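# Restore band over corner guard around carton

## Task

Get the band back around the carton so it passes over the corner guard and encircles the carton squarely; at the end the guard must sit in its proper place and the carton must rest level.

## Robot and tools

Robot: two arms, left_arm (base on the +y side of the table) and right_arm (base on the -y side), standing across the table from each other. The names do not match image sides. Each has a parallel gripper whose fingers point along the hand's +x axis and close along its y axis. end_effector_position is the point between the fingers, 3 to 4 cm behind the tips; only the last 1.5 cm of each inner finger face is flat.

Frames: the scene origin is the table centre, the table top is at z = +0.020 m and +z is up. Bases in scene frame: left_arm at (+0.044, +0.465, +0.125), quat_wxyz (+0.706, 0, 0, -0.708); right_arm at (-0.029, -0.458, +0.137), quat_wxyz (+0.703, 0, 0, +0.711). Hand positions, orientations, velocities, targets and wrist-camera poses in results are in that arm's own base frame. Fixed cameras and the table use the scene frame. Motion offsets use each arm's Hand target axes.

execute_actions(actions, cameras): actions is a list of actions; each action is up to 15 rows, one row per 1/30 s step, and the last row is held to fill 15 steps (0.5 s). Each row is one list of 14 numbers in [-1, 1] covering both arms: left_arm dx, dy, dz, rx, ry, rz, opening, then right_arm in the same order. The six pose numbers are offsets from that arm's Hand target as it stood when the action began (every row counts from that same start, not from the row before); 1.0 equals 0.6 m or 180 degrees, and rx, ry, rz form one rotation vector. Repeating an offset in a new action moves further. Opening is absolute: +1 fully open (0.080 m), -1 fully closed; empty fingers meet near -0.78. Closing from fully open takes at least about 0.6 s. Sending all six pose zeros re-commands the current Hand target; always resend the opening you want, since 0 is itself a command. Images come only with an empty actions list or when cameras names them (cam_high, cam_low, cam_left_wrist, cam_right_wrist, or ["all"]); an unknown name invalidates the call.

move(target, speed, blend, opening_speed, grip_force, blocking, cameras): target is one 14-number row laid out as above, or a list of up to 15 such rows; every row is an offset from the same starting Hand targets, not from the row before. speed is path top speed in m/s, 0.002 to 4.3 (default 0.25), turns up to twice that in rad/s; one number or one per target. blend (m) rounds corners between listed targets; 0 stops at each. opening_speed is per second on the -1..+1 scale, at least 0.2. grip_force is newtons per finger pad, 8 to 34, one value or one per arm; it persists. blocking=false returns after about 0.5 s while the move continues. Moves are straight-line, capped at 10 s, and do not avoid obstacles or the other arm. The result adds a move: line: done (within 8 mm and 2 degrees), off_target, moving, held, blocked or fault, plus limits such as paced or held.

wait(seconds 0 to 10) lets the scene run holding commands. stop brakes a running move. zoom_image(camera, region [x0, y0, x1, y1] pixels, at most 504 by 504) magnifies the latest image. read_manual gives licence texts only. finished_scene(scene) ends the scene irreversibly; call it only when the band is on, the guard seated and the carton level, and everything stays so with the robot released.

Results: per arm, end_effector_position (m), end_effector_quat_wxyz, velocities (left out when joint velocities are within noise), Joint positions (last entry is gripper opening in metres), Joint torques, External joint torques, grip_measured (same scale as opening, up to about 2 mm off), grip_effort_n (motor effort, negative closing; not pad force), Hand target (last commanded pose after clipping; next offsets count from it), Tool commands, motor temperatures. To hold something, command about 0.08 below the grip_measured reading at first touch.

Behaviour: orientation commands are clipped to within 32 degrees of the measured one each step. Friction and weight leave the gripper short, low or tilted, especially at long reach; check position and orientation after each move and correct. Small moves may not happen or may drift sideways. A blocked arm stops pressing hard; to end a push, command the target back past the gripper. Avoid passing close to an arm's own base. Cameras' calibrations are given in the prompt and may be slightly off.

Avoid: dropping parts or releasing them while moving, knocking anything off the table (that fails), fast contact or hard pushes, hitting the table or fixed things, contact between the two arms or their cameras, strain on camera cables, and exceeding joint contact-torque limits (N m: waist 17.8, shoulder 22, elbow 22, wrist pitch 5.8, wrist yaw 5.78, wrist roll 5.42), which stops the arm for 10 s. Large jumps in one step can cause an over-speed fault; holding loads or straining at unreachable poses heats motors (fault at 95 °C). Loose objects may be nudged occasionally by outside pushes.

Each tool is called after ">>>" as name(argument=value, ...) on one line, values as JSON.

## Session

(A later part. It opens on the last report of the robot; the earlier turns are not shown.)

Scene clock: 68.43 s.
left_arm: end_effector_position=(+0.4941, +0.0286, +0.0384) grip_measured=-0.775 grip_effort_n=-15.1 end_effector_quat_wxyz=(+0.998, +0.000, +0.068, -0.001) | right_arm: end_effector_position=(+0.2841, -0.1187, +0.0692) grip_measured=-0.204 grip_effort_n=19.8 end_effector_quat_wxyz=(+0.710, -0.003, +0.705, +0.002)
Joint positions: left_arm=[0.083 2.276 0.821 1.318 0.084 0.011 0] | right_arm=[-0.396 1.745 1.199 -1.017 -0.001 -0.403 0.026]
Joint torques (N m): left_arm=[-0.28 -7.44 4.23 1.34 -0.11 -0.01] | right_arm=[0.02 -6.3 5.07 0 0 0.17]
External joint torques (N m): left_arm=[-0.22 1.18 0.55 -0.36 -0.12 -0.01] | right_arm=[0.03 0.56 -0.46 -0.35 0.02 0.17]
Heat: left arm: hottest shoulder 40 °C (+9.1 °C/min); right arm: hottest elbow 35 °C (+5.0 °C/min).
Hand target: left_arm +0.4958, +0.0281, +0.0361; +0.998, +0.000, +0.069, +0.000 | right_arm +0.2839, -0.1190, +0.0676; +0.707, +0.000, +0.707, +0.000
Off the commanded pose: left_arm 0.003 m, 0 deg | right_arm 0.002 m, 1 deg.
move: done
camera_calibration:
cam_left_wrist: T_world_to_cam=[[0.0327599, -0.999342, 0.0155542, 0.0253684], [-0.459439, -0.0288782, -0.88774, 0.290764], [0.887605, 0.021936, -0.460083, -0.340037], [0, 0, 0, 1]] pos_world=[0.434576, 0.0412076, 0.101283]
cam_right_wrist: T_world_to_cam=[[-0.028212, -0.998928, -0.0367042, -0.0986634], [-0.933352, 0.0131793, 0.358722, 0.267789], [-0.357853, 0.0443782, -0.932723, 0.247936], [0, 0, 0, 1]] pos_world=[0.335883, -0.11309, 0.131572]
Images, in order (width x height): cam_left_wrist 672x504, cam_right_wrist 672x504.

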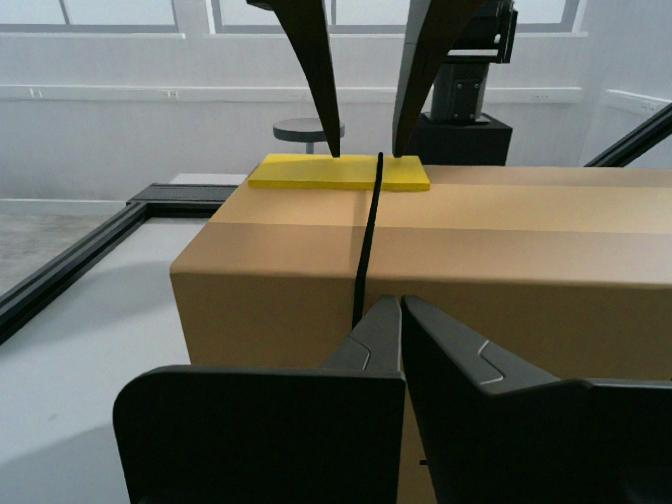

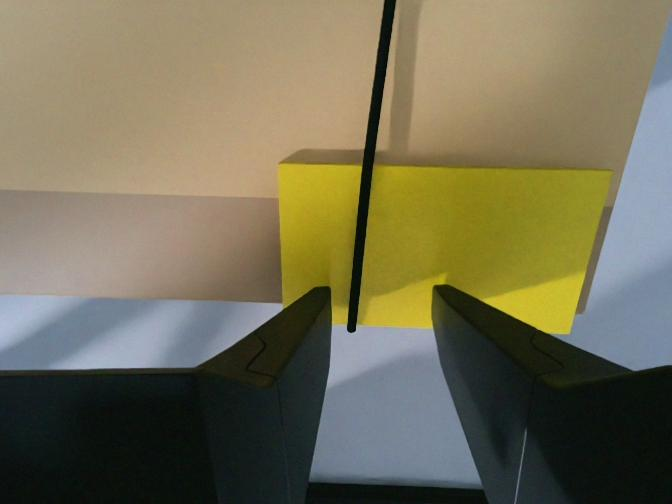

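>>> move(target=[[0.0085,0,0.0012,0,0,0,-1, 0,0,0,0,0,0,-0.2],[0.0085,0.0145,0.0012,0,0,0,-1, 0,0,0,0,0,0,-0.2]], speed=0.03, cameras=["cam_left_wrist","cam_right_wrist"])

>>> zoom_image(camera="cam_left_wrist", region=[270, 180, 520, 380])

Scene clock: 70.23 s.
left_arm: end_effector_position=(+0.4966, +0.0315, +0.0384) grip_measured=-0.775 grip_effort_n=-15.1 end_effector_quat_wxyz=(+0.998, -0.002, +0.069, -0.006) | right_arm: end_effector_position=(+0.2841, -0.1187, +0.0692) grip_measured=-0.204 grip_effort_n=19.8 end_effector_quat_wxyz=(+0.710, -0.003, +0.705, +0.002)
Joint positions: left_arm=[0.096 2.279 0.835 1.306 0.108 0.011 0] | right_arm=[-0.396 1.745 1.199 -1.017 -0.001 -0.403 0.026]
Joint torques (N m): left_arm=[0.92 -6.86 5.54 0.96 -0.18 0.12] | right_arm=[0.02 -6.3 5.06 0.01 0 0.18]
External joint torques (N m): left_arm=[0.97 1.75 1.88 -0.72 -0.19 0.11] | right_arm=[-0.04 0.56 -0.43 -0.33 0.03 0.18]
Heat: left arm: hottest shoulder 40 °C (+9.1 °C/min); right arm: hottest elbow 35 °C (+4.1 °C/min).
Hand target: left_arm +0.5010, +0.0368, +0.0361; +0.998, -0.001, +0.069, +0.000 | right_arm +0.2839, -0.1190, +0.0676; +0.707, +0.000, +0.707, +0.000
Off the commanded pose: left_arm 0.007 m, 1 deg | right_arm 0.002 m, 1 deg.
move: done
camera_calibration:
cam_left_wrist: T_world_to_cam=[[0.0212406, -0.999584, 0.0195291, 0.0337521], [-0.461511, -0.027131, -0.88672, 0.292889], [0.88688, 0.00982159, -0.461895, -0.341547], [0, 0, 0, 1]] pos_world=[0.437366, 0.0450389, 0.101292]
cam_right_wrist: T_world_to_cam=[[-0.028212, -0.998928, -0.0367042, -0.0986634], [-0.933352, 0.0131793, 0.358722, 0.267789], [-0.357853, 0.0443782, -0.932723, 0.247936], [0, 0, 0, 1]] pos_world=[0.335883, -0.11309, 0.131572]
Images, in order (width x height): cam_left_wrist 672x504, cam_right_wrist 672x504.

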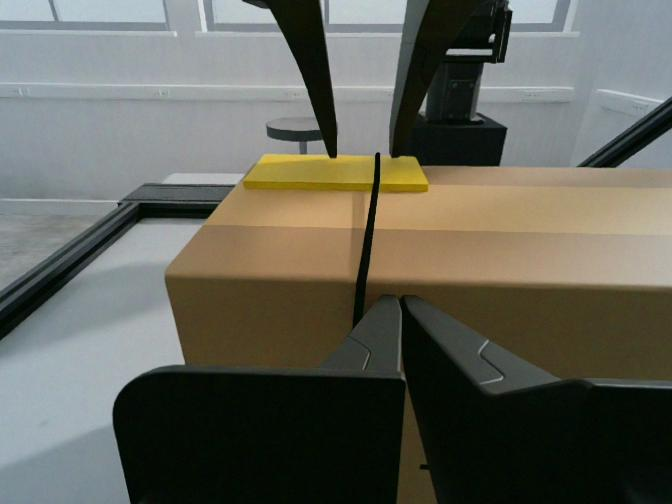

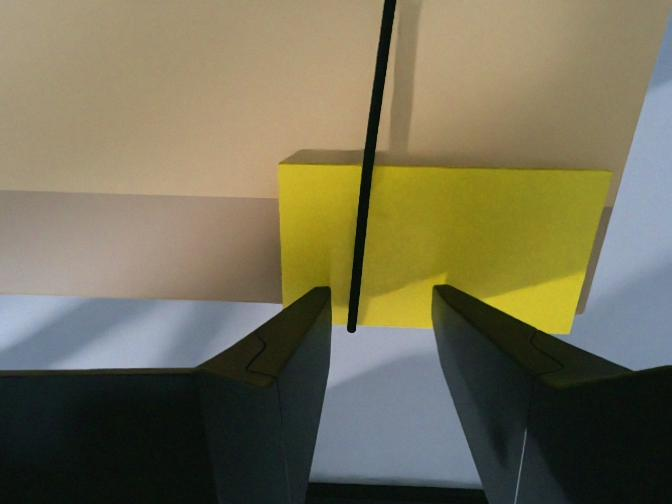

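Scaled by 2.016 from the camera's 672x504 image, which has a finer 960x720 frame.

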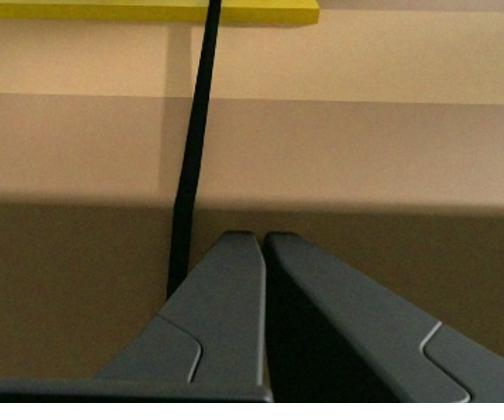

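>>> move(target=[[-0.006,0,-0.0008,0,0,0,-1, 0,0,0,0,0,0,-0.2],[-0.006,0.008,-0.0008,0,0,0,-1, 0,0,0,0,0,0,-0.2]], speed=0.03, cameras=["cam_left_wrist","cam_right_wrist"])

>>> zoom_image(camera="cam_left_wrist", region=[270, 180, 520, 380])

Scene clock: 71.83 s.
left_arm: end_effector_position=(+0.4963, +0.0338, +0.0388) grip_measured=-0.775 grip_effort_n=-15.1 end_effector_quat_wxyz=(+0.998, -0.002, +0.068, -0.010) | right_arm: end_effector_position=(+0.2841, -0.1187, +0.0692) grip_measured=-0.204 grip_effort_n=19.8 end_effector_quat_wxyz=(+0.710, -0.003, +0.705, +0.002)
Joint positions: left_arm=[0.106 2.279 0.835 1.307 0.126 0.012 0] | right_arm=[-0.396 1.745 1.199 -1.017 -0.001 -0.403 0.026]
Joint torques (N m): left_arm=[1.31 -7.45 3.96 1.45 -0.21 0.14] | right_arm=[0.04 -6.3 5.07 0.01 -0.01 0.17]
External joint torques (N m): left_arm=[1.44 1.27 0.24 -0.26 -0.24 0.13] | right_arm=[0.1 0.48 -0.4 -0.35 0.01 0.17]
Heat: left arm: hottest shoulder 40 °C (+9.0 °C/min); right arm: hottest elbow 35 °C (+4.0 °C/min).
Hand target: left_arm +0.4973, +0.0416, +0.0361; +0.998, -0.001, +0.069, +0.000 | right_arm +0.2839, -0.1190, +0.0676; +0.707, +0.000, +0.707, +0.000
Off the commanded pose: left_arm 0.008 m, 1 deg | right_arm 0.002 m, 1 deg.
move: done
camera_calibration:
cam_left_wrist: T_world_to_cam=[[0.0136259, -0.999695, 0.0206061, 0.0397962], [-0.460204, -0.0245656, -0.887473, 0.292379], [0.887709, 0.00260961, -0.460398, -0.341377], [0, 0, 0, 1]] pos_world=[0.437056, 0.0478574, 0.101489]
cam_right_wrist: T_world_to_cam=[[-0.028212, -0.998928, -0.0367042, -0.0986634], [-0.933352, 0.0131793, 0.358722, 0.267789], [-0.357853, 0.0443782, -0.932723, 0.247936], [0, 0, 0, 1]] pos_world=[0.335883, -0.11309, 0.131572]
Images, in order (width x height): cam_left_wrist 672x504, cam_right_wrist 672x504.

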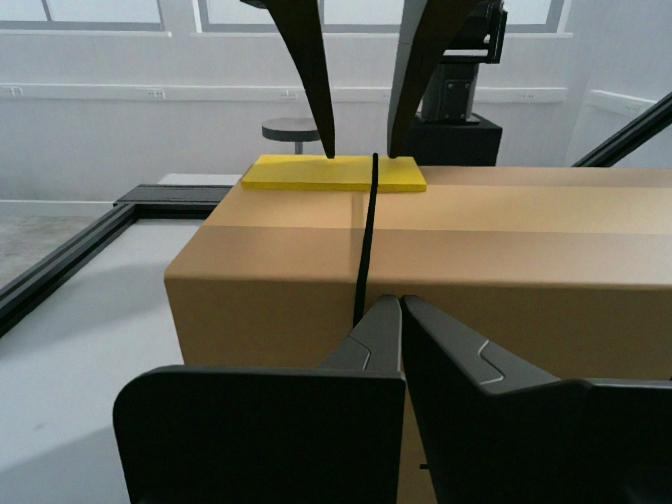

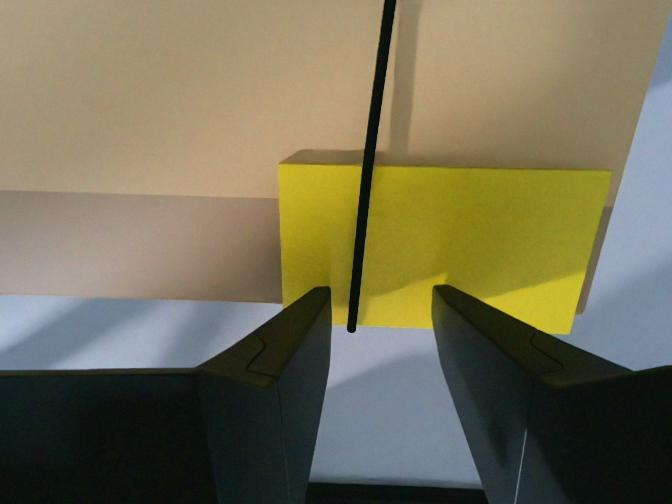

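Scaled by 2.016 from the camera's 672x504 image, which has a finer 960x720 frame.

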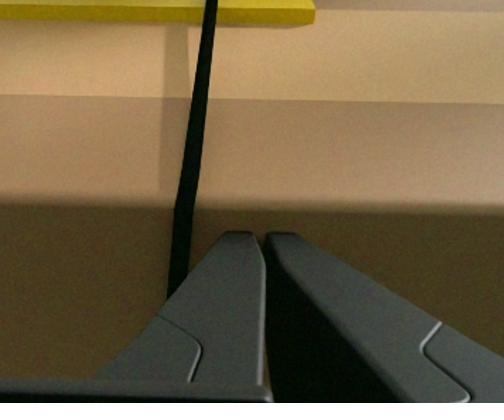

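>>> execute_actions(actions=[])

Scene clock: 72.33 s.
left_arm: end_effector_position=(+0.4963, +0.0338, +0.0388) grip_measured=-0.775 grip_effort_n=-16.0 end_effector_quat_wxyz=(+0.998, -0.002, +0.068, -0.010) | right_arm: end_effector_position=(+0.2841, -0.1187, +0.0692) grip_measured=-0.204 grip_effort_n=19.8 end_effector_quat_wxyz=(+0.710, -0.003, +0.705, +0.002)
Joint positions: left_arm=[0.106 2.279 0.835 1.307 0.126 0.013 0] | right_arm=[-0.396 1.745 1.199 -1.017 -0.001 -0.403 0.026]
Joint velocities: within noise
Joint torques (N m): left_arm=[1.35 -7.67 4.27 1.49 -0.24 0.14] | right_arm=[0.02 -6.28 5.06 0.01 -0.01 0.17]
External joint torques (N m): left_arm=[1.3 1.02 0.55 -0.22 -0.25 0.14] | right_arm=[-0.03 0.52 -0.36 -0.32 0.02 0.18]
Motor temperatures (°C): left_arm=[26 40 35 35 28 35] | right_arm=[28 32 35 35 29 31]
Heat: left arm: hottest shoulder 40 °C (+9.1 °C/min); right arm: hottest elbow 35 °C (+4.0 °C/min).
Hand target: left_arm +0.4973, +0.0416, +0.0361; +0.998, +0.000, +0.069, +0.000 | right_arm +0.2839, -0.1190, +0.0676; +0.707, +0.000, +0.707, +0.000
Tool commands: left_gripper/opening=-1.0 right_gripper/opening=-0.2
Off the commanded pose: left_arm 0.008 m, 1 deg | right_arm 0.002 m, 1 deg.
camera_calibration:
cam_left_wrist: T_world_to_cam=[[0.0135709, -0.999702, 0.0202943, 0.0398519], [-0.46009, -0.0242631, -0.887541, 0.292321], [0.887769, 0.00270754, -0.460282, -0.34142], [0, 0, 0, 1]] pos_world=[0.437055, 0.047857, 0.101489]
cam_right_wrist: T_world_to_cam=[[-0.028212, -0.998928, -0.0367042, -0.0986634], [-0.933352, 0.0131793, 0.358722, 0.267789], [-0.357853, 0.0443782, -0.932723, 0.247936], [0, 0, 0, 1]] pos_world=[0.335883, -0.11309, 0.131572]

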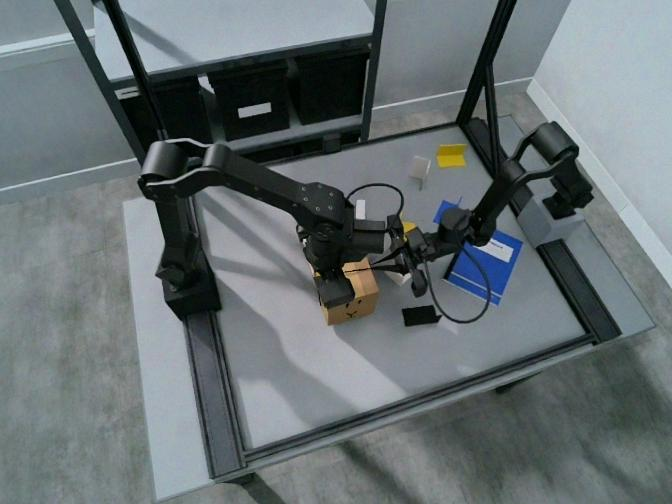

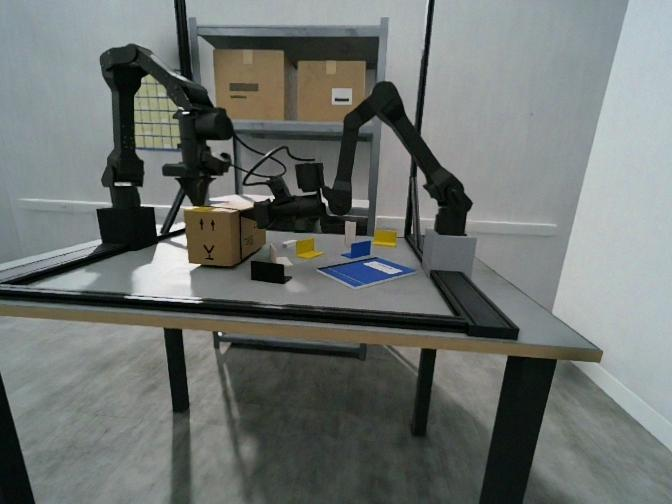

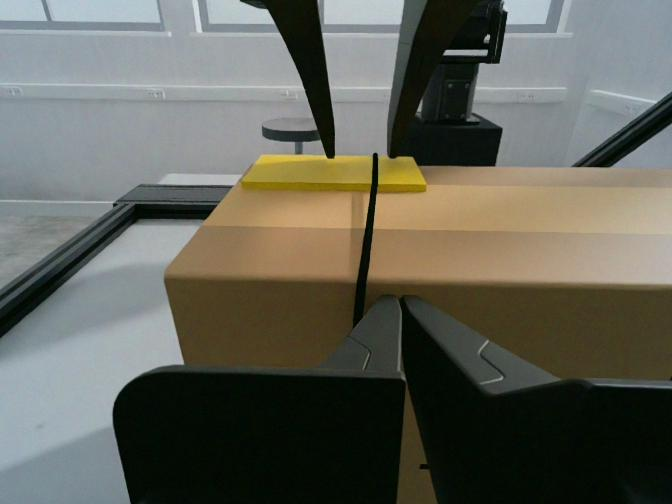

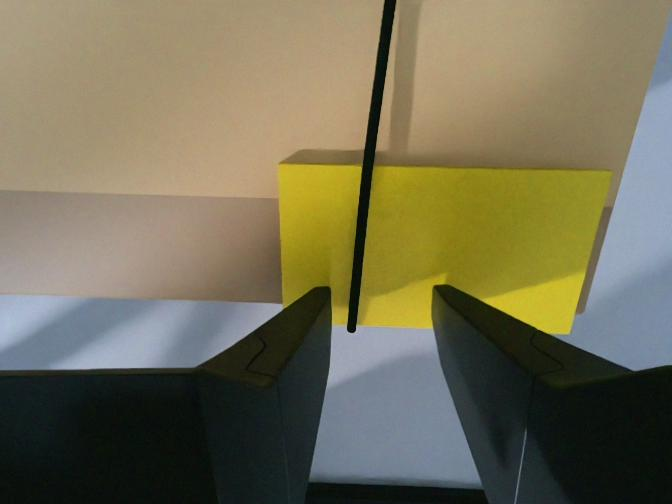

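>>> move(target=[-0.002,0,0,0,0,0,-1, 0,0,0,0,0,0,-0.2], speed=0.02, cameras=["cam_left_wrist","cam_right_wrist"])

Scene clock: 73.23 s.
left_arm: end_effector_position=(+0.4963, +0.0340, +0.0388) grip_measured=-0.775 grip_effort_n=-16.0 end_effector_quat_wxyz=(+0.998, -0.002, +0.068, -0.010) | right_arm: end_effector_position=(+0.2841, -0.1187, +0.0692) grip_measured=-0.204 grip_effort_n=19.8 end_effector_quat_wxyz=(+0.710, -0.003, +0.705, +0.002)
Joint positions: left_arm=[0.106 2.279 0.835 1.307 0.126 0.013 0] | right_arm=[-0.396 1.745 1.199 -1.017 -0.001 -0.403 0.026]
Joint torques (N m): left_arm=[1.21 -7.62 3.59 1.61 -0.25 0.07] | right_arm=[0.01 -6.28 5.08 0.01 0 0.17]
External joint torques (N m): left_arm=[1.19 1.08 -0.12 -0.1 -0.26 0.07] | right_arm=[-0.03 0.54 -0.45 -0.35 0.03 0.17]
Heat: left arm: hottest shoulder 40 °C (+9.1 °C/min); right arm: hottest elbow 35 °C (+4.1 °C/min).
Hand target: left_arm +0.4961, +0.0417, +0.0363; +0.998, +0.000, +0.069, +0.000 | right_arm +0.2839, -0.1190, +0.0676; +0.707, +0.000, +0.707, +0.000
Off the commanded pose: left_arm 0.008 m, 1 deg | right_arm 0.002 m, 1 deg.
move: done
camera_calibration:
cam_left_wrist: T_world_to_cam=[[0.0135709, -0.999702, 0.0202943, 0.0399519], [-0.46009, -0.0242631, -0.887541, 0.292324], [0.887769, 0.00270754, -0.460282, -0.34142], [0, 0, 0, 1]] pos_world=[0.437055, 0.047957, 0.101489]
cam_right_wrist: T_world_to_cam=[[-0.028212, -0.998928, -0.0367042, -0.0986634], [-0.933352, 0.0131793, 0.358722, 0.267789], [-0.357853, 0.0443782, -0.932723, 0.247936], [0, 0, 0, 1]] pos_world=[0.335883, -0.11309, 0.131572]
Images, in order (width x height): cam_left_wrist 672x504, cam_right_wrist 672x504.

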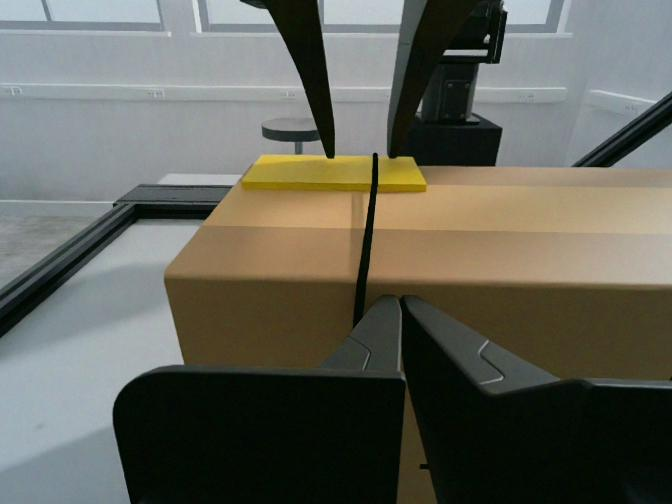

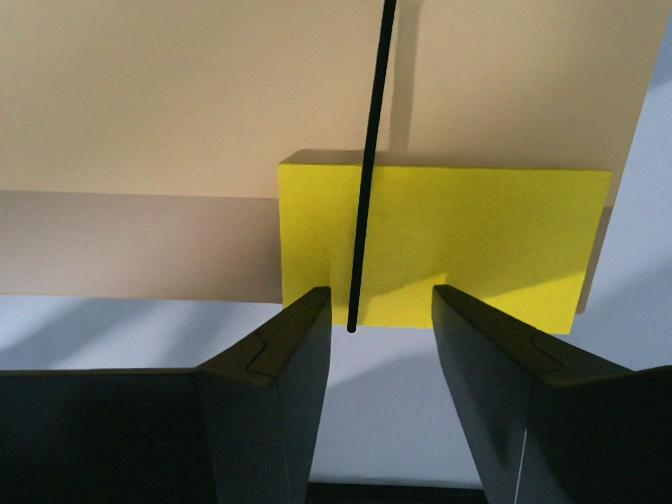

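>>> move(target=[-0.0065,0.002,0,0,0,0,-1, 0,0,0,0,0,0,-0.2], speed=0.02, cameras=["cam_left_wrist","cam_right_wrist"])

Scene clock: 74.03 s.
left_arm: end_effector_position=(+0.4940, +0.0392, +0.0382) grip_measured=-0.775 grip_effort_n=-13.7 end_effector_quat_wxyz=(+0.998, -0.002, +0.068, -0.005) | right_arm: end_effector_position=(+0.2841, -0.1187, +0.0692) grip_measured=-0.204 grip_effort_n=19.8 end_effector_quat_wxyz=(+0.710, -0.003, +0.705, +0.002)
Joint positions: left_arm=[0.117 2.279 0.827 1.316 0.127 0.013 0] | right_arm=[-0.396 1.745 1.199 -1.017 -0.001 -0.403 0.026]
Joint torques (N m): left_arm=[0.61 -8.5 2.77 1.65 -0.12 0.13] | right_arm=[0.02 -6.28 5.06 0.01 0 0.17]
External joint torques (N m): left_arm=[0.65 0.19 -0.93 -0.07 -0.13 0.13] | right_arm=[-0.02 0.62 -0.5 -0.35 0.03 0.17]
Heat: left arm: hottest shoulder 40 °C (+8.1 °C/min); right arm: hottest elbow 35 °C (+4.1 °C/min).
Hand target: left_arm +0.4922, +0.0428, +0.0368; +0.998, -0.001, +0.069, +0.000 | right_arm +0.2839, -0.1190, +0.0676; +0.707, +0.000, +0.707, +0.000
Off the commanded pose: left_arm 0.004 m, 1 deg | right_arm 0.002 m, 1 deg.
move: done
camera_calibration:
cam_left_wrist: T_world_to_cam=[[0.0241946, -0.999509, 0.0199329, 0.0399818], [-0.459127, -0.0288211, -0.887903, 0.290612], [0.888041, 0.0123307, -0.459599, -0.340192], [0, 0, 0, 1]] pos_world=[0.434566, 0.0525327, 0.100887]
cam_right_wrist: T_world_to_cam=[[-0.028212, -0.998928, -0.0367042, -0.0986634], [-0.933352, 0.0131793, 0.358722, 0.267789], [-0.357853, 0.0443782, -0.932723, 0.247936], [0, 0, 0, 1]] pos_world=[0.335883, -0.11309, 0.131572]
Images, in order (width x height): cam_left_wrist 672x504, cam_right_wrist 672x504.

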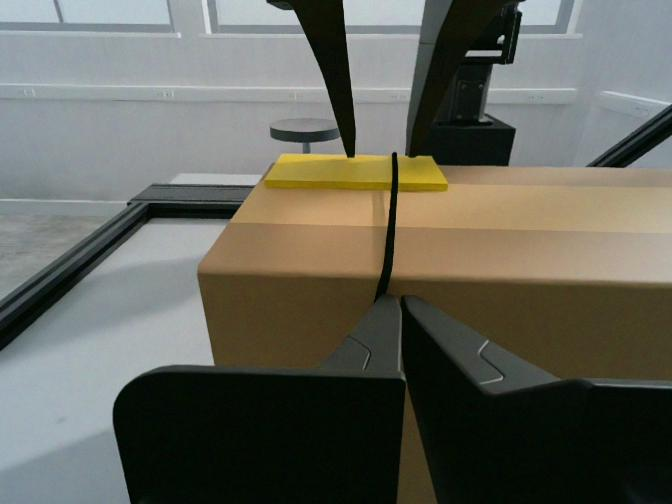

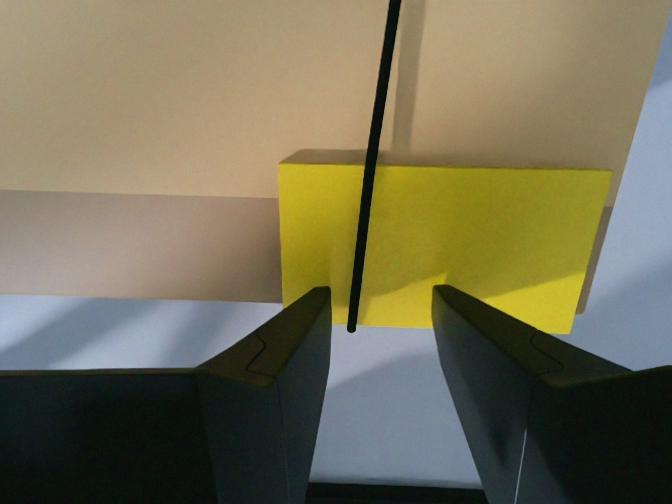

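>>> move(target=[[0,0,0,0,0,0,-1, -0.006,0.0117,0,0,0,0,-0.2],[0,0,0,0,0,0,-1, 0.0005,0.0117,0,0,0,0,-0.2]], speed=0.03, cameras=["cam_left_wrist","cam_right_wrist"])

>>> move(target=[0,0,0,0,0,0,-1, 0,0,0,0,0,0,-1], opening_speed=0.8, cameras=["cam_right_wrist","cam_left_wrist"])

Scene clock: 81.27 s.
left_arm: end_effector_position=(+0.4940, +0.0392, +0.0382) grip_measured=-0.775 grip_effort_n=-13.7 end_effector_quat_wxyz=(+0.998, -0.002, +0.068, -0.005) | right_arm: end_effector_position=(+0.2853, -0.1130, +0.0686) grip_measured=-0.204 grip_effort_n=19.8 end_effector_quat_wxyz=(+0.708, -0.001, +0.706, +0.001)
Joint positions: left_arm=[0.117 2.279 0.827 1.316 0.127 0.013 0] | right_arm=[-0.378 1.745 1.196 -1.019 -0.001 -0.381 0.026]
Joint torques (N m): left_arm=[0.72 -8.51 2.65 1.65 -0.08 0.12] | right_arm=[0.24 -7.28 4.11 0.29 -0.01 0.18]
External joint torques (N m): left_arm=[0.72 0.13 -0.99 -0.06 -0.09 0.12] | right_arm=[0.26 -0.43 -1.41 -0.07 0.02 0.18]
Heat: left arm: hottest shoulder 42 °C (+10.1 °C/min); right arm: hottest elbow 35 °C (+4.0 °C/min).
Hand target: left_arm +0.4922, +0.0428, +0.0368; +0.998, -0.001, +0.069, +0.000 | right_arm +0.2840, -0.1119, +0.0673; +0.707, +0.000, +0.707, +0.000
Off the commanded pose: left_arm 0.004 m, 1 deg | right_arm 0.002 m, 0 deg.
move: done
camera_calibration:
cam_left_wrist: T_world_to_cam=[[0.0241946, -0.999509, 0.0199329, 0.0399818], [-0.459127, -0.0288211, -0.887903, 0.290612], [0.888041, 0.0123307, -0.459599, -0.340192], [0, 0, 0, 1]] pos_world=[0.434566, 0.0525327, 0.100887]
cam_right_wrist: T_world_to_cam=[[-0.0310191, -0.998786, -0.0382546, -0.0919897], [-0.931907, 0.0150624, 0.362384, 0.268535], [-0.361368, 0.0468906, -0.931244, 0.248704], [0, 0, 0, 1]] pos_world=[0.33727, -0.107585, 0.130772]
Images, in order (width x height): cam_left_wrist 672x504, cam_right_wrist 672x504.

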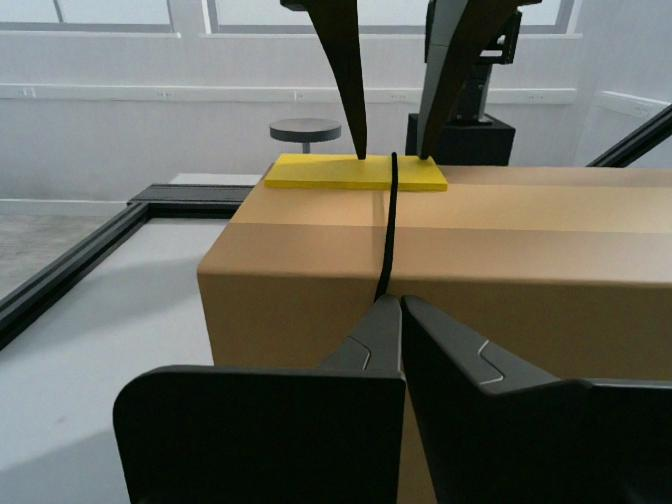

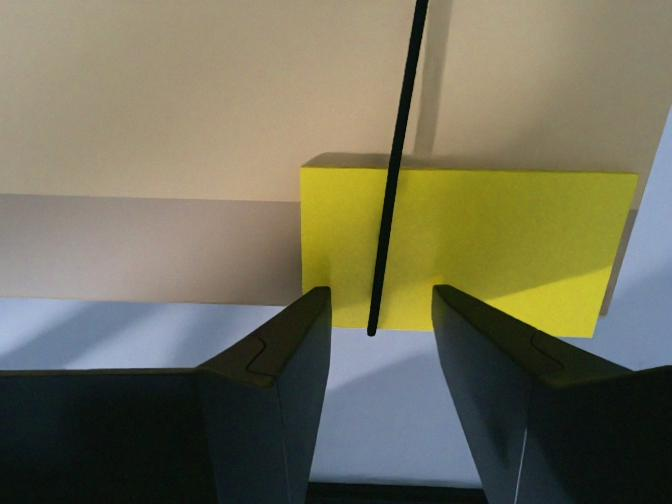

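Scene clock: 82.47 s.
left_arm: end_effector_position=(+0.4940, +0.0392, +0.0382) grip_measured=-0.775 grip_effort_n=-14.2 end_effector_quat_wxyz=(+0.998, -0.002, +0.068, -0.005) | right_arm: end_effector_position=(+0.2853, -0.1126, +0.0685) grip_measured=-0.772 grip_effort_n=-24.0 end_effector_quat_wxyz=(+0.708, -0.002, +0.706, +0.002)
Joint positions: left_arm=[0.117 2.279 0.827 1.316 0.127 0.013 0] | right_arm=[-0.376 1.745 1.196 -1.019 -0.001 -0.381 0]
Joint torques (N m): left_arm=[0.67 -8.43 2.47 1.69 -0.08 0.1] | right_arm=[0.13 -7.31 4.12 0.27 -0.01 0.17]
External joint torques (N m): left_arm=[0.67 0.19 -1.2 -0.01 -0.08 0.1] | right_arm=[0.11 -0.51 -1.39 -0.09 0.02 0.17]
Heat: left arm: hottest shoulder 42 °C (+10.1 °C/min); right arm: hottest elbow 35 °C (+4.0 °C/min).
Hand target: left_arm +0.4922, +0.0428, +0.0368; +0.998, -0.001, +0.069, +0.000 | right_arm +0.2839, -0.1119, +0.0673; +0.707, +0.000, +0.707, +0.000
Off the commanded pose: left_arm 0.004 m, 1 deg | right_arm 0.002 m, 0 deg.
move: done
camera_calibration:
cam_left_wrist: T_world_to_cam=[[0.0241946, -0.999509, 0.0199329, 0.0399818], [-0.459127, -0.0288211, -0.887903, 0.290612], [0.888041, 0.0123307, -0.459599, -0.340192], [0, 0, 0, 1]] pos_world=[0.434566, 0.0525327, 0.100887]
cam_right_wrist: T_world_to_cam=[[-0.0299362, -0.998812, -0.0384466, -0.0919338], [-0.931794, 0.0139657, 0.362718, 0.26846], [-0.36175, 0.0466827, -0.931106, 0.248717], [0, 0, 0, 1]] pos_world=[0.33737, -0.107185, 0.130672]
Images, in order (width x height): cam_left_wrist 672x504, cam_right_wrist 672x504.

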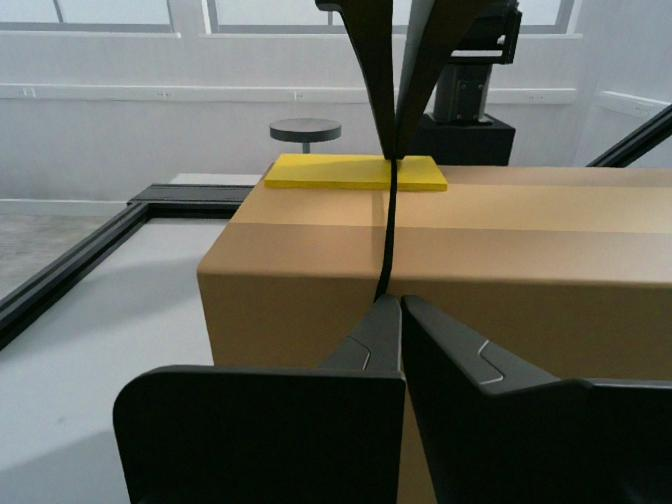

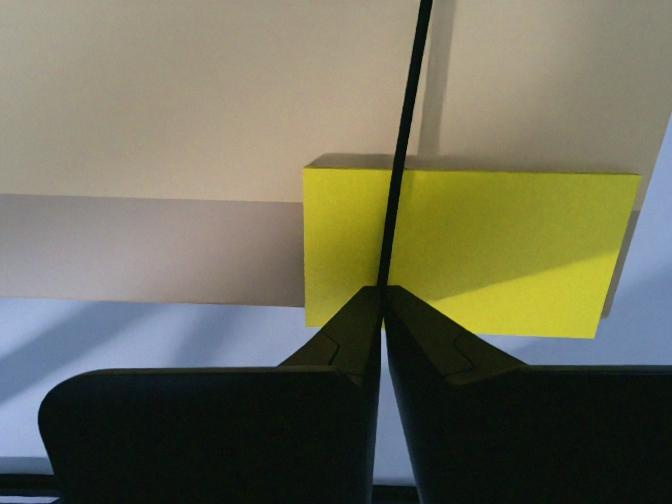

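>>> move(target=[[0,0,0,0,0,0,-1, -0.015,0,0,0,0,0,-1],[0,0,0,0,0,0,-1, -0.03,-0.0065,-0.025,0,0,0,-1],[0,0,0,0,0,0,-1, -0.03,-0.0142,-0.025,0,0,0,-1]], speed=0.05, cameras=["cam_right_wrist","cam_left_wrist"])

Scene clock: 84.70 s.
left_arm: end_effector_position=(+0.4940, +0.0392, +0.0382) grip_measured=-0.775 grip_effort_n=-14.2 end_effector_quat_wxyz=(+0.998, -0.002, +0.068, -0.005) | right_arm: end_effector_position=(+0.2695, -0.1199, +0.0838) grip_measured=-0.774 grip_effort_n=-16.0 end_effector_quat_wxyz=(+0.706, +0.003, +0.708, -0.001)
Joint positions: left_arm=[0.117 2.279 0.827 1.316 0.127 0.013 0] | right_arm=[-0.419 1.691 1.196 -1.08 -0.001 -0.414 0]
Joint torques (N m): left_arm=[0.63 -8.34 2.69 1.66 -0.09 0.11] | right_arm=[-0.04 -7.34 4.92 -0.01 -0.02 -0.19]
External joint torques (N m): left_arm=[0.7 0.25 -0.93 -0.02 -0.11 0.1] | right_arm=[-0.03 -0.91 -0.6 -0.34 0.01 -0.19]
Heat: left arm: hottest shoulder 42 °C (+9.0 °C/min); right arm: hottest elbow 35 °C (+3.0 °C/min).
Hand target: left_arm +0.4922, +0.0428, +0.0368; +0.998, -0.001, +0.069, +0.000 | right_arm +0.2689, -0.1204, +0.0852; +0.707, +0.000, +0.707, +0.000
Off the commanded pose: left_arm 0.004 m, 1 deg | right_arm 0.002 m, 0 deg.
move: done
camera_calibration:
cam_left_wrist: T_world_to_cam=[[0.0241946, -0.999509, 0.0199329, 0.0399818], [-0.459127, -0.0288211, -0.887903, 0.290612], [0.888041, 0.0123307, -0.459599, -0.340192], [0, 0, 0, 1]] pos_world=[0.434566, 0.0525327, 0.100887]
cam_right_wrist: T_world_to_cam=[[-0.0400298, -0.998388, -0.0402328, -0.0962416], [-0.929523, 0.0224359, 0.368081, 0.248221], [-0.366585, 0.0521315, -0.928923, 0.259343], [0, 0, 0, 1]] pos_world=[0.321946, -0.115175, 0.145672]
Images, in order (width x height): cam_left_wrist 672x504, cam_right_wrist 672x504.

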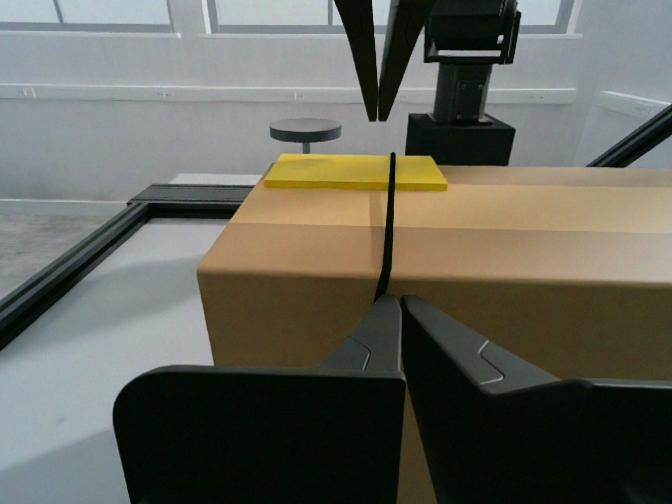

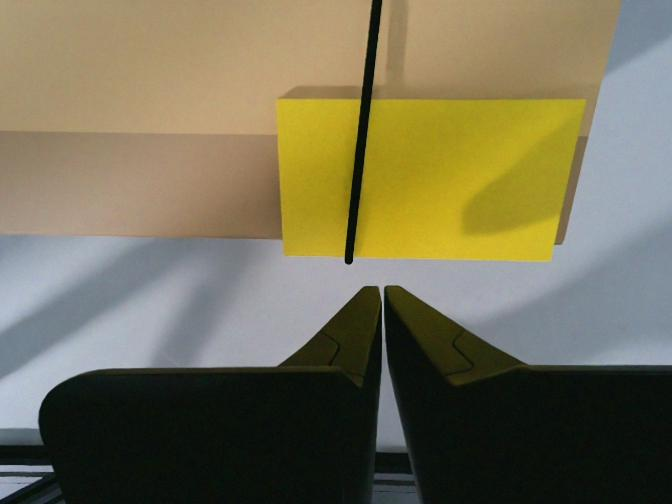

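>>> move(target=[[0,0,0,0,0,0,-1, 0,0.031,-0.004,0,0,0,-1],[0,0,0,0,0,0,-1, 0.0345,0.031,-0.004,0,0,0,-1]], speed=0.06, cameras=["cam_right_wrist","cam_left_wrist"])

Scene clock: 87.40 s.
left_arm: end_effector_position=(+0.4940, +0.0392, +0.0382) grip_measured=-0.775 grip_effort_n=-13.7 end_effector_quat_wxyz=(+0.998, -0.002, +0.068, -0.005) | right_arm: end_effector_position=(+0.2682, -0.1031, +0.0690) grip_measured=-0.774 grip_effort_n=-16.0 end_effector_quat_wxyz=(+0.712, -0.003, +0.702, +0.000)
Joint positions: left_arm=[0.117 2.279 0.827 1.316 0.127 0.013 0] | right_arm=[-0.367 1.665 1.105 -0.997 -0.001 -0.371 0]
Joint torques (N m): left_arm=[0.56 -8.57 2.72 1.66 -0.08 0.08] | right_arm=[0.25 -5.37 4.1 0.26 -0.01 0.18]
External joint torques (N m): left_arm=[0.56 0.1 -0.94 -0.06 -0.09 0.07] | right_arm=[0.18 0.78 -1.34 -0.09 0.02 0.18]
Heat: left arm: hottest shoulder 42 °C (+9.1 °C/min); right arm: hottest wrist pitch 35 °C (+0.0 °C/min).
Hand target: left_arm +0.4922, +0.0428, +0.0368; +0.998, -0.001, +0.069, +0.000 | right_arm +0.2666, -0.1019, +0.0646; +0.707, +0.000, +0.707, +0.000
Off the commanded pose: left_arm 0.004 m, 1 deg | right_arm 0.005 m, 1 deg.
move: done
camera_calibration:
cam_left_wrist: T_world_to_cam=[[0.0241946, -0.999509, 0.0199329, 0.0399818], [-0.459127, -0.0288211, -0.887903, 0.290612], [0.888041, 0.0123307, -0.459599, -0.340192], [0, 0, 0, 1]] pos_world=[0.434566, 0.0525327, 0.100887]
cam_right_wrist: T_world_to_cam=[[-0.0306896, -0.998944, -0.034178, -0.082984], [-0.935698, 0.0166893, 0.352406, 0.254269], [-0.351464, 0.0427955, -0.935223, 0.239637], [0, 0, 0, 1]] pos_world=[0.319596, -0.0973953, 0.131672]
Images, in order (width x height): cam_left_wrist 672x504, cam_right_wrist 672x504.

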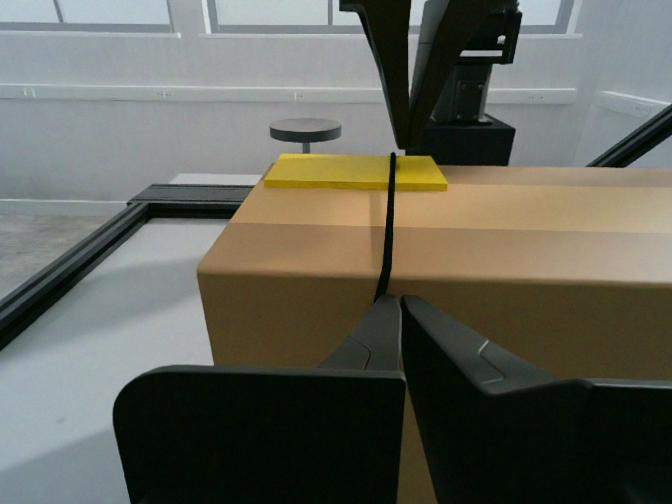

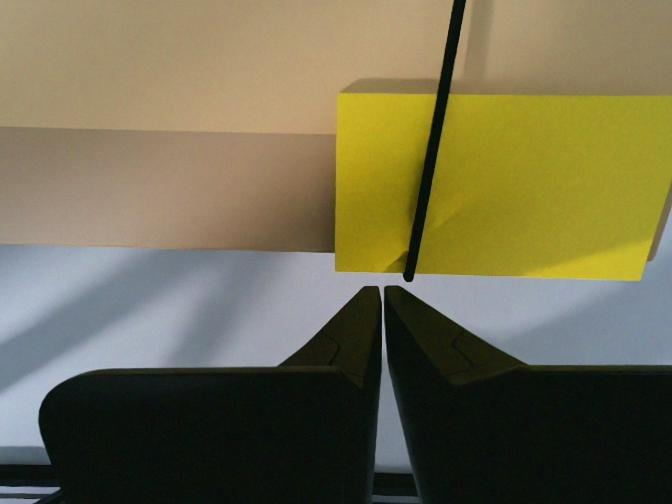

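>>> move(target=[[0,0,0,0,0,0,-1, 0,0.005,0.0,0,0,0,-1],[0,0,0,0,0,0,-1, 0.004,0.005,0.0035,0,0,0,-1]], speed=0.04, cameras=["cam_right_wrist"])

Scene clock: 89.10 s.
left_arm: end_effector_position=(+0.4940, +0.0392, +0.0382) grip_measured=-0.775 grip_effort_n=-13.7 end_effector_quat_wxyz=(+0.998, -0.002, +0.068, -0.005) | right_arm: end_effector_position=(+0.2699, -0.1000, +0.0663) grip_measured=-0.774 grip_effort_n=-16.0 end_effector_quat_wxyz=(+0.712, -0.002, +0.703, +0.000)
Joint positions: left_arm=[0.117 2.279 0.827 1.316 0.127 0.013 0] | right_arm=[-0.355 1.671 1.101 -0.988 -0.001 -0.358 0]
Joint torques (N m): left_arm=[0.58 -8.46 2.63 1.64 -0.1 0.13] | right_arm=[0.24 -5.39 4.24 0.28 -0.02 0.18]
External joint torques (N m): left_arm=[0.58 0.11 -0.99 -0.03 -0.11 0.13] | right_arm=[0.22 0.85 -1.23 -0.08 0.01 0.18]
Heat: left arm: hottest shoulder 42 °C (+9.1 °C/min); right arm: hottest wrist pitch 35 °C (+0.0 °C/min).
Hand target: left_arm +0.4922, +0.0428, +0.0368; +0.998, -0.001, +0.069, +0.000 | right_arm +0.2686, -0.0989, +0.0622; +0.707, +0.000, +0.707, +0.000
Off the commanded pose: left_arm 0.004 m, 1 deg | right_arm 0.004 m, 1 deg.
move: done
camera_calibration:
cam_right_wrist: T_world_to_cam=[[-0.0310571, -0.998913, -0.0347685, -0.0798253], [-0.935311, 0.0167781, 0.353429, 0.256604], [-0.352461, 0.0434959, -0.934815, 0.237949], [0, 0, 0, 1]] pos_world=[0.321393, -0.0943937, 0.128972]
Images, in order (width x height): cam_right_wrist 672x504.

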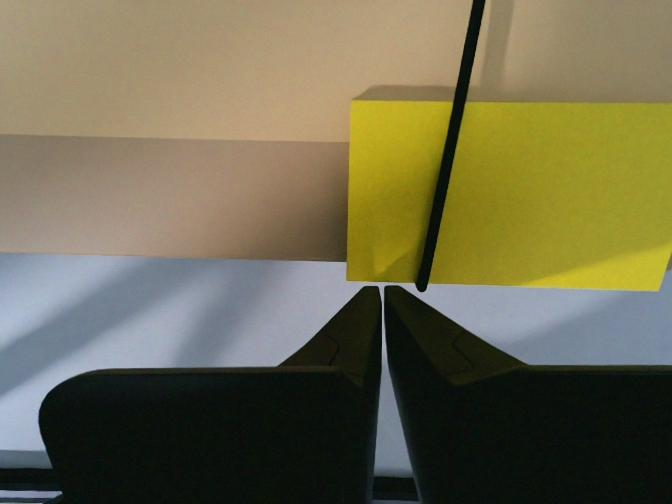

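>>> move(target=[[0,0,0,0,0,0,-1, 0.005,0,0,0,0,0,-1],[0,0,0,0,0,0,-1, 0.005,-0.019,0,0,0,0,-1]], speed=0.03, cameras=["cam_right_wrist","cam_left_wrist"])

Scene clock: 90.90 s.
left_arm: end_effector_position=(+0.4940, +0.0392, +0.0382) grip_measured=-0.775 grip_effort_n=-14.2 end_effector_quat_wxyz=(+0.998, -0.002, +0.068, -0.005) | right_arm: end_effector_position=(+0.2667, -0.1087, +0.0599) grip_measured=-0.774 grip_effort_n=-15.6 end_effector_quat_wxyz=(+0.707, +0.002, +0.707, -0.001)
Joint positions: left_arm=[0.117 2.279 0.827 1.316 0.127 0.013 0] | right_arm=[-0.387 1.69 1.095 -0.976 0 -0.383 0]
Joint torques (N m): left_arm=[0.79 -8.39 2.71 1.66 -0.08 0.11] | right_arm=[-0.12 -5.47 5.6 0.19 -0.04 -0.22]
External joint torques (N m): left_arm=[0.78 0.24 -0.95 -0.04 -0.08 0.11] | right_arm=[-0.15 0.89 0.15 -0.16 -0.01 -0.22]
Heat: left arm: hottest shoulder 43 °C (+10.0 °C/min); right arm: hottest wrist pitch 35 °C (+0.0 °C/min).
Hand target: left_arm +0.4922, +0.0428, +0.0368; +0.998, -0.001, +0.069, +0.000 | right_arm +0.2686, -0.1102, +0.0592; +0.707, +0.000, +0.707, +0.000
Off the commanded pose: left_arm 0.004 m, 1 deg | right_arm 0.003 m, 0 deg.
move: done
camera_calibration:
cam_left_wrist: T_world_to_cam=[[0.0241946, -0.999509, 0.0199329, 0.0399818], [-0.459127, -0.0288211, -0.887903, 0.290612], [0.888041, 0.0123307, -0.459599, -0.340192], [0, 0, 0, 1]] pos_world=[0.434566, 0.0525327, 0.100887]
cam_right_wrist: T_world_to_cam=[[-0.0391747, -0.99849, -0.038502, -0.0863326], [-0.930773, 0.0224469, 0.364909, 0.254693], [-0.363493, 0.0501318, -0.930247, 0.2346], [0, 0, 0, 1]] pos_world=[0.318955, -0.10368, 0.121973]
Images, in order (width x height): cam_left_wrist 672x504, cam_right_wrist 672x504.

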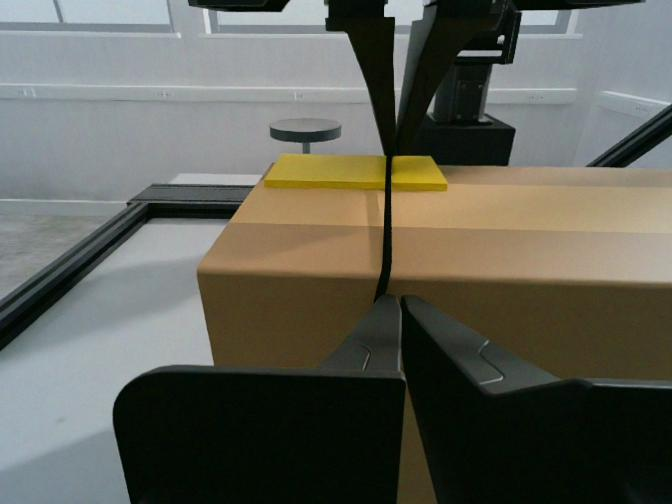

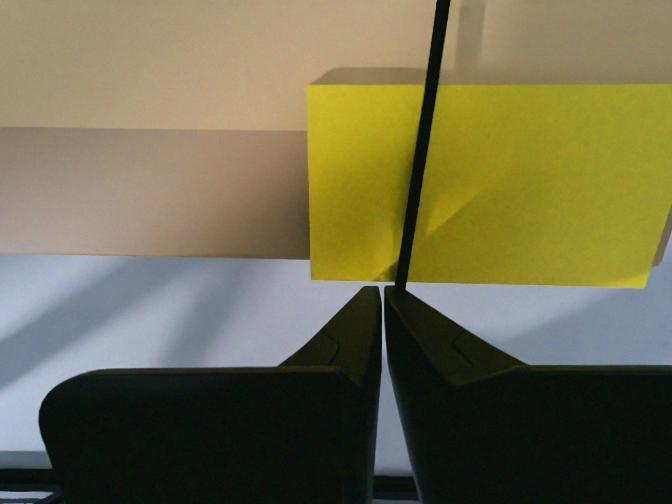

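>>> move(target=[[0,0,0,0,0,0,-1, 0,0.021,0.0,0,0,0,-1],[0,0,0,0,0,0,-1, -0.004,0.021,0.005,0,0,0,-1]], speed=0.04, cameras=["cam_right_wrist"])

Scene clock: 92.70 s.
left_arm: end_effector_position=(+0.4940, +0.0392, +0.0382) grip_measured=-0.775 grip_effort_n=-13.7 end_effector_quat_wxyz=(+0.998, -0.002, +0.068, -0.005) | right_arm: end_effector_position=(+0.2692, -0.0978, +0.0597) grip_measured=-0.774 grip_effort_n=-15.6 end_effector_quat_wxyz=(+0.705, -0.001, +0.709, +0.001)
Joint positions: left_arm=[0.117 2.279 0.827 1.316 0.127 0.013 0] | right_arm=[-0.348 1.69 1.095 -0.982 0.002 -0.351 0]
Joint torques (N m): left_arm=[0.75 -8.38 2.76 1.62 -0.08 0.15] | right_arm=[0.25 -6.52 5.64 0.01 -0.1 0.18]
External joint torques (N m): left_arm=[0.74 0.35 -0.94 -0.1 -0.09 0.15] | right_arm=[0.26 -0.15 0.19 -0.33 -0.09 0.18]
Heat: left arm: hottest shoulder 43 °C (+10.1 °C/min); right arm: hottest wrist pitch 35 °C (+0.0 °C/min).
Hand target: left_arm +0.4922, +0.0428, +0.0368; +0.998, -0.001, +0.069, +0.000 | right_arm +0.2716, -0.0977, +0.0616; +0.707, +0.000, +0.707, +0.000
Off the commanded pose: left_arm 0.004 m, 1 deg | right_arm 0.003 m, 0 deg.
move: done
camera_calibration:
cam_right_wrist: T_world_to_cam=[[-0.0314404, -0.998769, -0.0383616, -0.0775947], [-0.928361, 0.0149597, 0.371379, 0.255097], [-0.370348, 0.0472897, -0.927689, 0.236168], [0, 0, 0, 1]] pos_world=[0.321847, -0.0924836, 0.121376]
Images, in order (width x height): cam_right_wrist 672x504.

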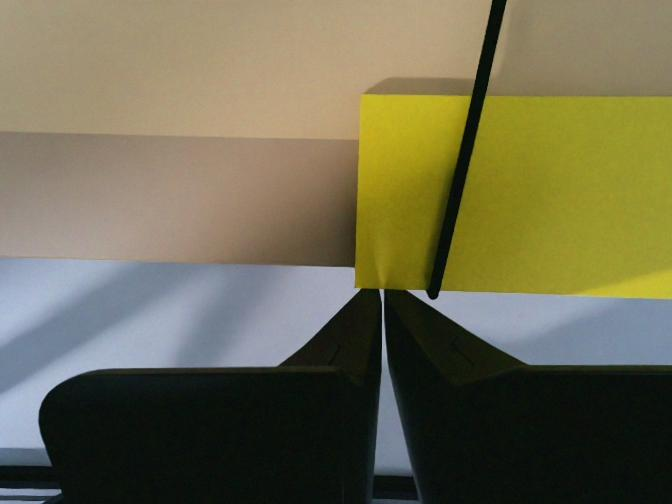

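>>> move(target=[0,0,0,0,0,0,-1, 0,0,0.006,0,0,0,-1], speed=0.02, cameras=["cam_right_wrist"])

Scene clock: 93.73 s.
left_arm: end_effector_position=(+0.4940, +0.0392, +0.0382) grip_measured=-0.775 grip_effort_n=-14.2 end_effector_quat_wxyz=(+0.998, -0.002, +0.068, -0.005) | right_arm: end_effector_position=(+0.2705, -0.0977, +0.0611) grip_measured=-0.774 grip_effort_n=-15.6 end_effector_quat_wxyz=(+0.704, +0.000, +0.710, +0.001)
Joint positions: left_arm=[0.117 2.279 0.827 1.316 0.127 0.013 0] | right_arm=[-0.346 1.693 1.104 -0.989 0.002 -0.347 0]
Joint torques (N m): left_arm=[0.66 -8.45 2.6 1.68 -0.08 0.09] | right_arm=[0.44 -5.38 6.09 0.35 -0.11 0.17]
External joint torques (N m): left_arm=[0.72 0.25 -1.09 -0.05 -0.09 0.09] | right_arm=[0.43 0.98 0.65 0.02 -0.08 0.17]
Heat: left arm: hottest shoulder 43 °C (+10.0 °C/min); right arm: hottest wrist pitch 35 °C (+0.0 °C/min).
Hand target: left_arm +0.4922, +0.0428, +0.0368; +0.998, -0.001, +0.069, +0.000 | right_arm +0.2753, -0.0977, +0.0616; +0.707, +0.000, +0.707, +0.000
Off the commanded pose: left_arm 0.004 m, 1 deg | right_arm 0.005 m, 0 deg.
move: done
camera_calibration:
cam_right_wrist: T_world_to_cam=[[-0.0340959, -0.998669, -0.0386966, -0.0765935], [-0.927943, 0.0172544, 0.372322, 0.255778], [-0.371159, 0.0486029, -0.927297, 0.238188], [0, 0, 0, 1]] pos_world=[0.323141, -0.0924816, 0.122676]
Images, in order (width x height): cam_right_wrist 672x504.

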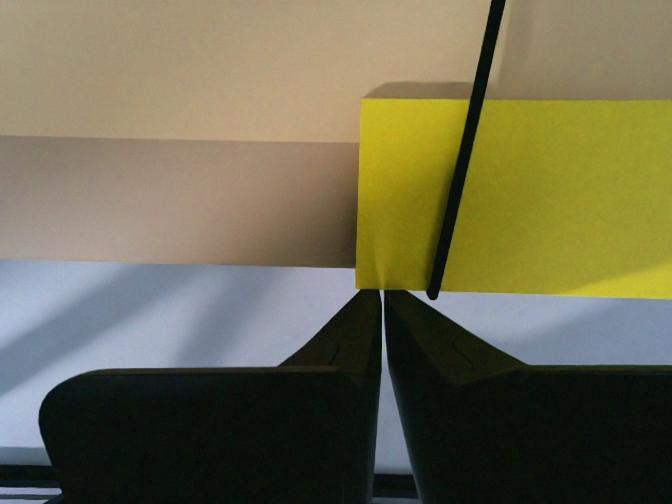

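>>> zoom_image(camera="cam_right_wrist", region=[330, 250, 470, 355])

Scaled by 3.600 from the camera's 672x504 image, which has a finer 960x720 frame.

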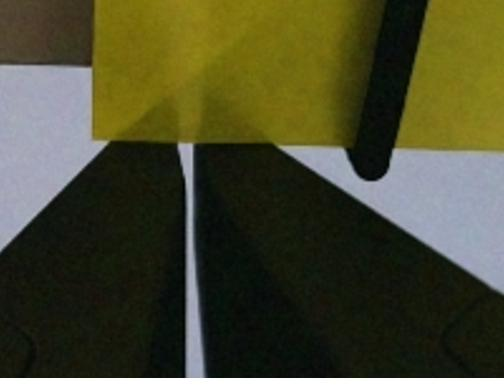

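>>> move(target=[0,0,0,0,0,0,-1, 0,0,0.005,0,0,0,-1], speed=0.02, cameras=["cam_right_wrist"])

Scene clock: 95.00 s.
left_arm: end_effector_position=(+0.4940, +0.0392, +0.0382) grip_measured=-0.775 grip_effort_n=-14.7 end_effector_quat_wxyz=(+0.998, -0.002, +0.068, -0.005) | right_arm: end_effector_position=(+0.2710, -0.0977, +0.0610) grip_measured=-0.774 grip_effort_n=-15.6 end_effector_quat_wxyz=(+0.702, +0.000, +0.713, +0.000)
Joint positions: left_arm=[0.117 2.279 0.827 1.316 0.127 0.013 0] | right_arm=[-0.344 1.7 1.112 -0.997 0.004 -0.343 0]
Joint torques (N m): left_arm=[0.61 -8.33 2.63 1.63 -0.14 0.1] | right_arm=[0.55 -5.31 6.5 0.75 -0.19 0.18]
External joint torques (N m): left_arm=[0.61 0.32 -1.03 -0.07 -0.15 0.1] | right_arm=[0.55 1.08 1.1 0.43 -0.17 0.18]
Heat: left arm: hottest shoulder 43 °C (+9.0 °C/min); right arm: hottest wrist pitch 35 °C (+0.0 °C/min).
Hand target: left_arm +0.4923, +0.0428, +0.0368; +0.998, -0.001, +0.069, +0.000 | right_arm +0.2782, -0.0977, +0.0616; +0.707, +0.000, +0.707, +0.000
Off the commanded pose: left_arm 0.004 m, 1 deg | right_arm 0.007 m, 1 deg.
move: done
camera_calibration:
cam_right_wrist: T_world_to_cam=[[-0.0359338, -0.998622, -0.0382403, -0.0761308], [-0.925013, 0.018754, 0.379471, 0.255151], [-0.378231, 0.0490086, -0.924413, 0.240167], [0, 0, 0, 1]] pos_world=[0.324121, -0.0925813, 0.12228]
Images, in order (width x height): cam_right_wrist 672x504.

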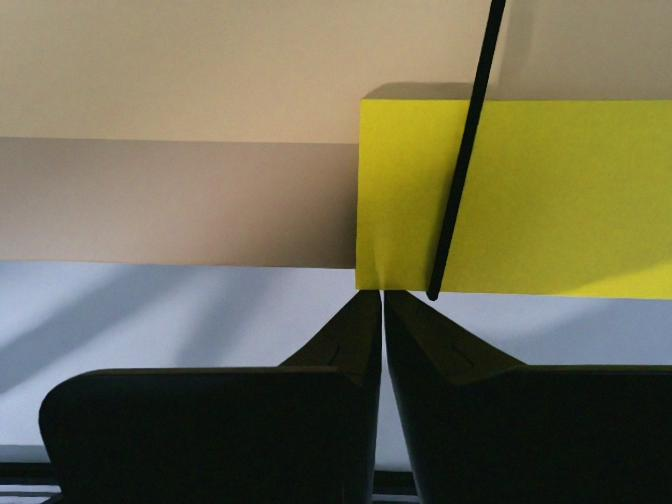

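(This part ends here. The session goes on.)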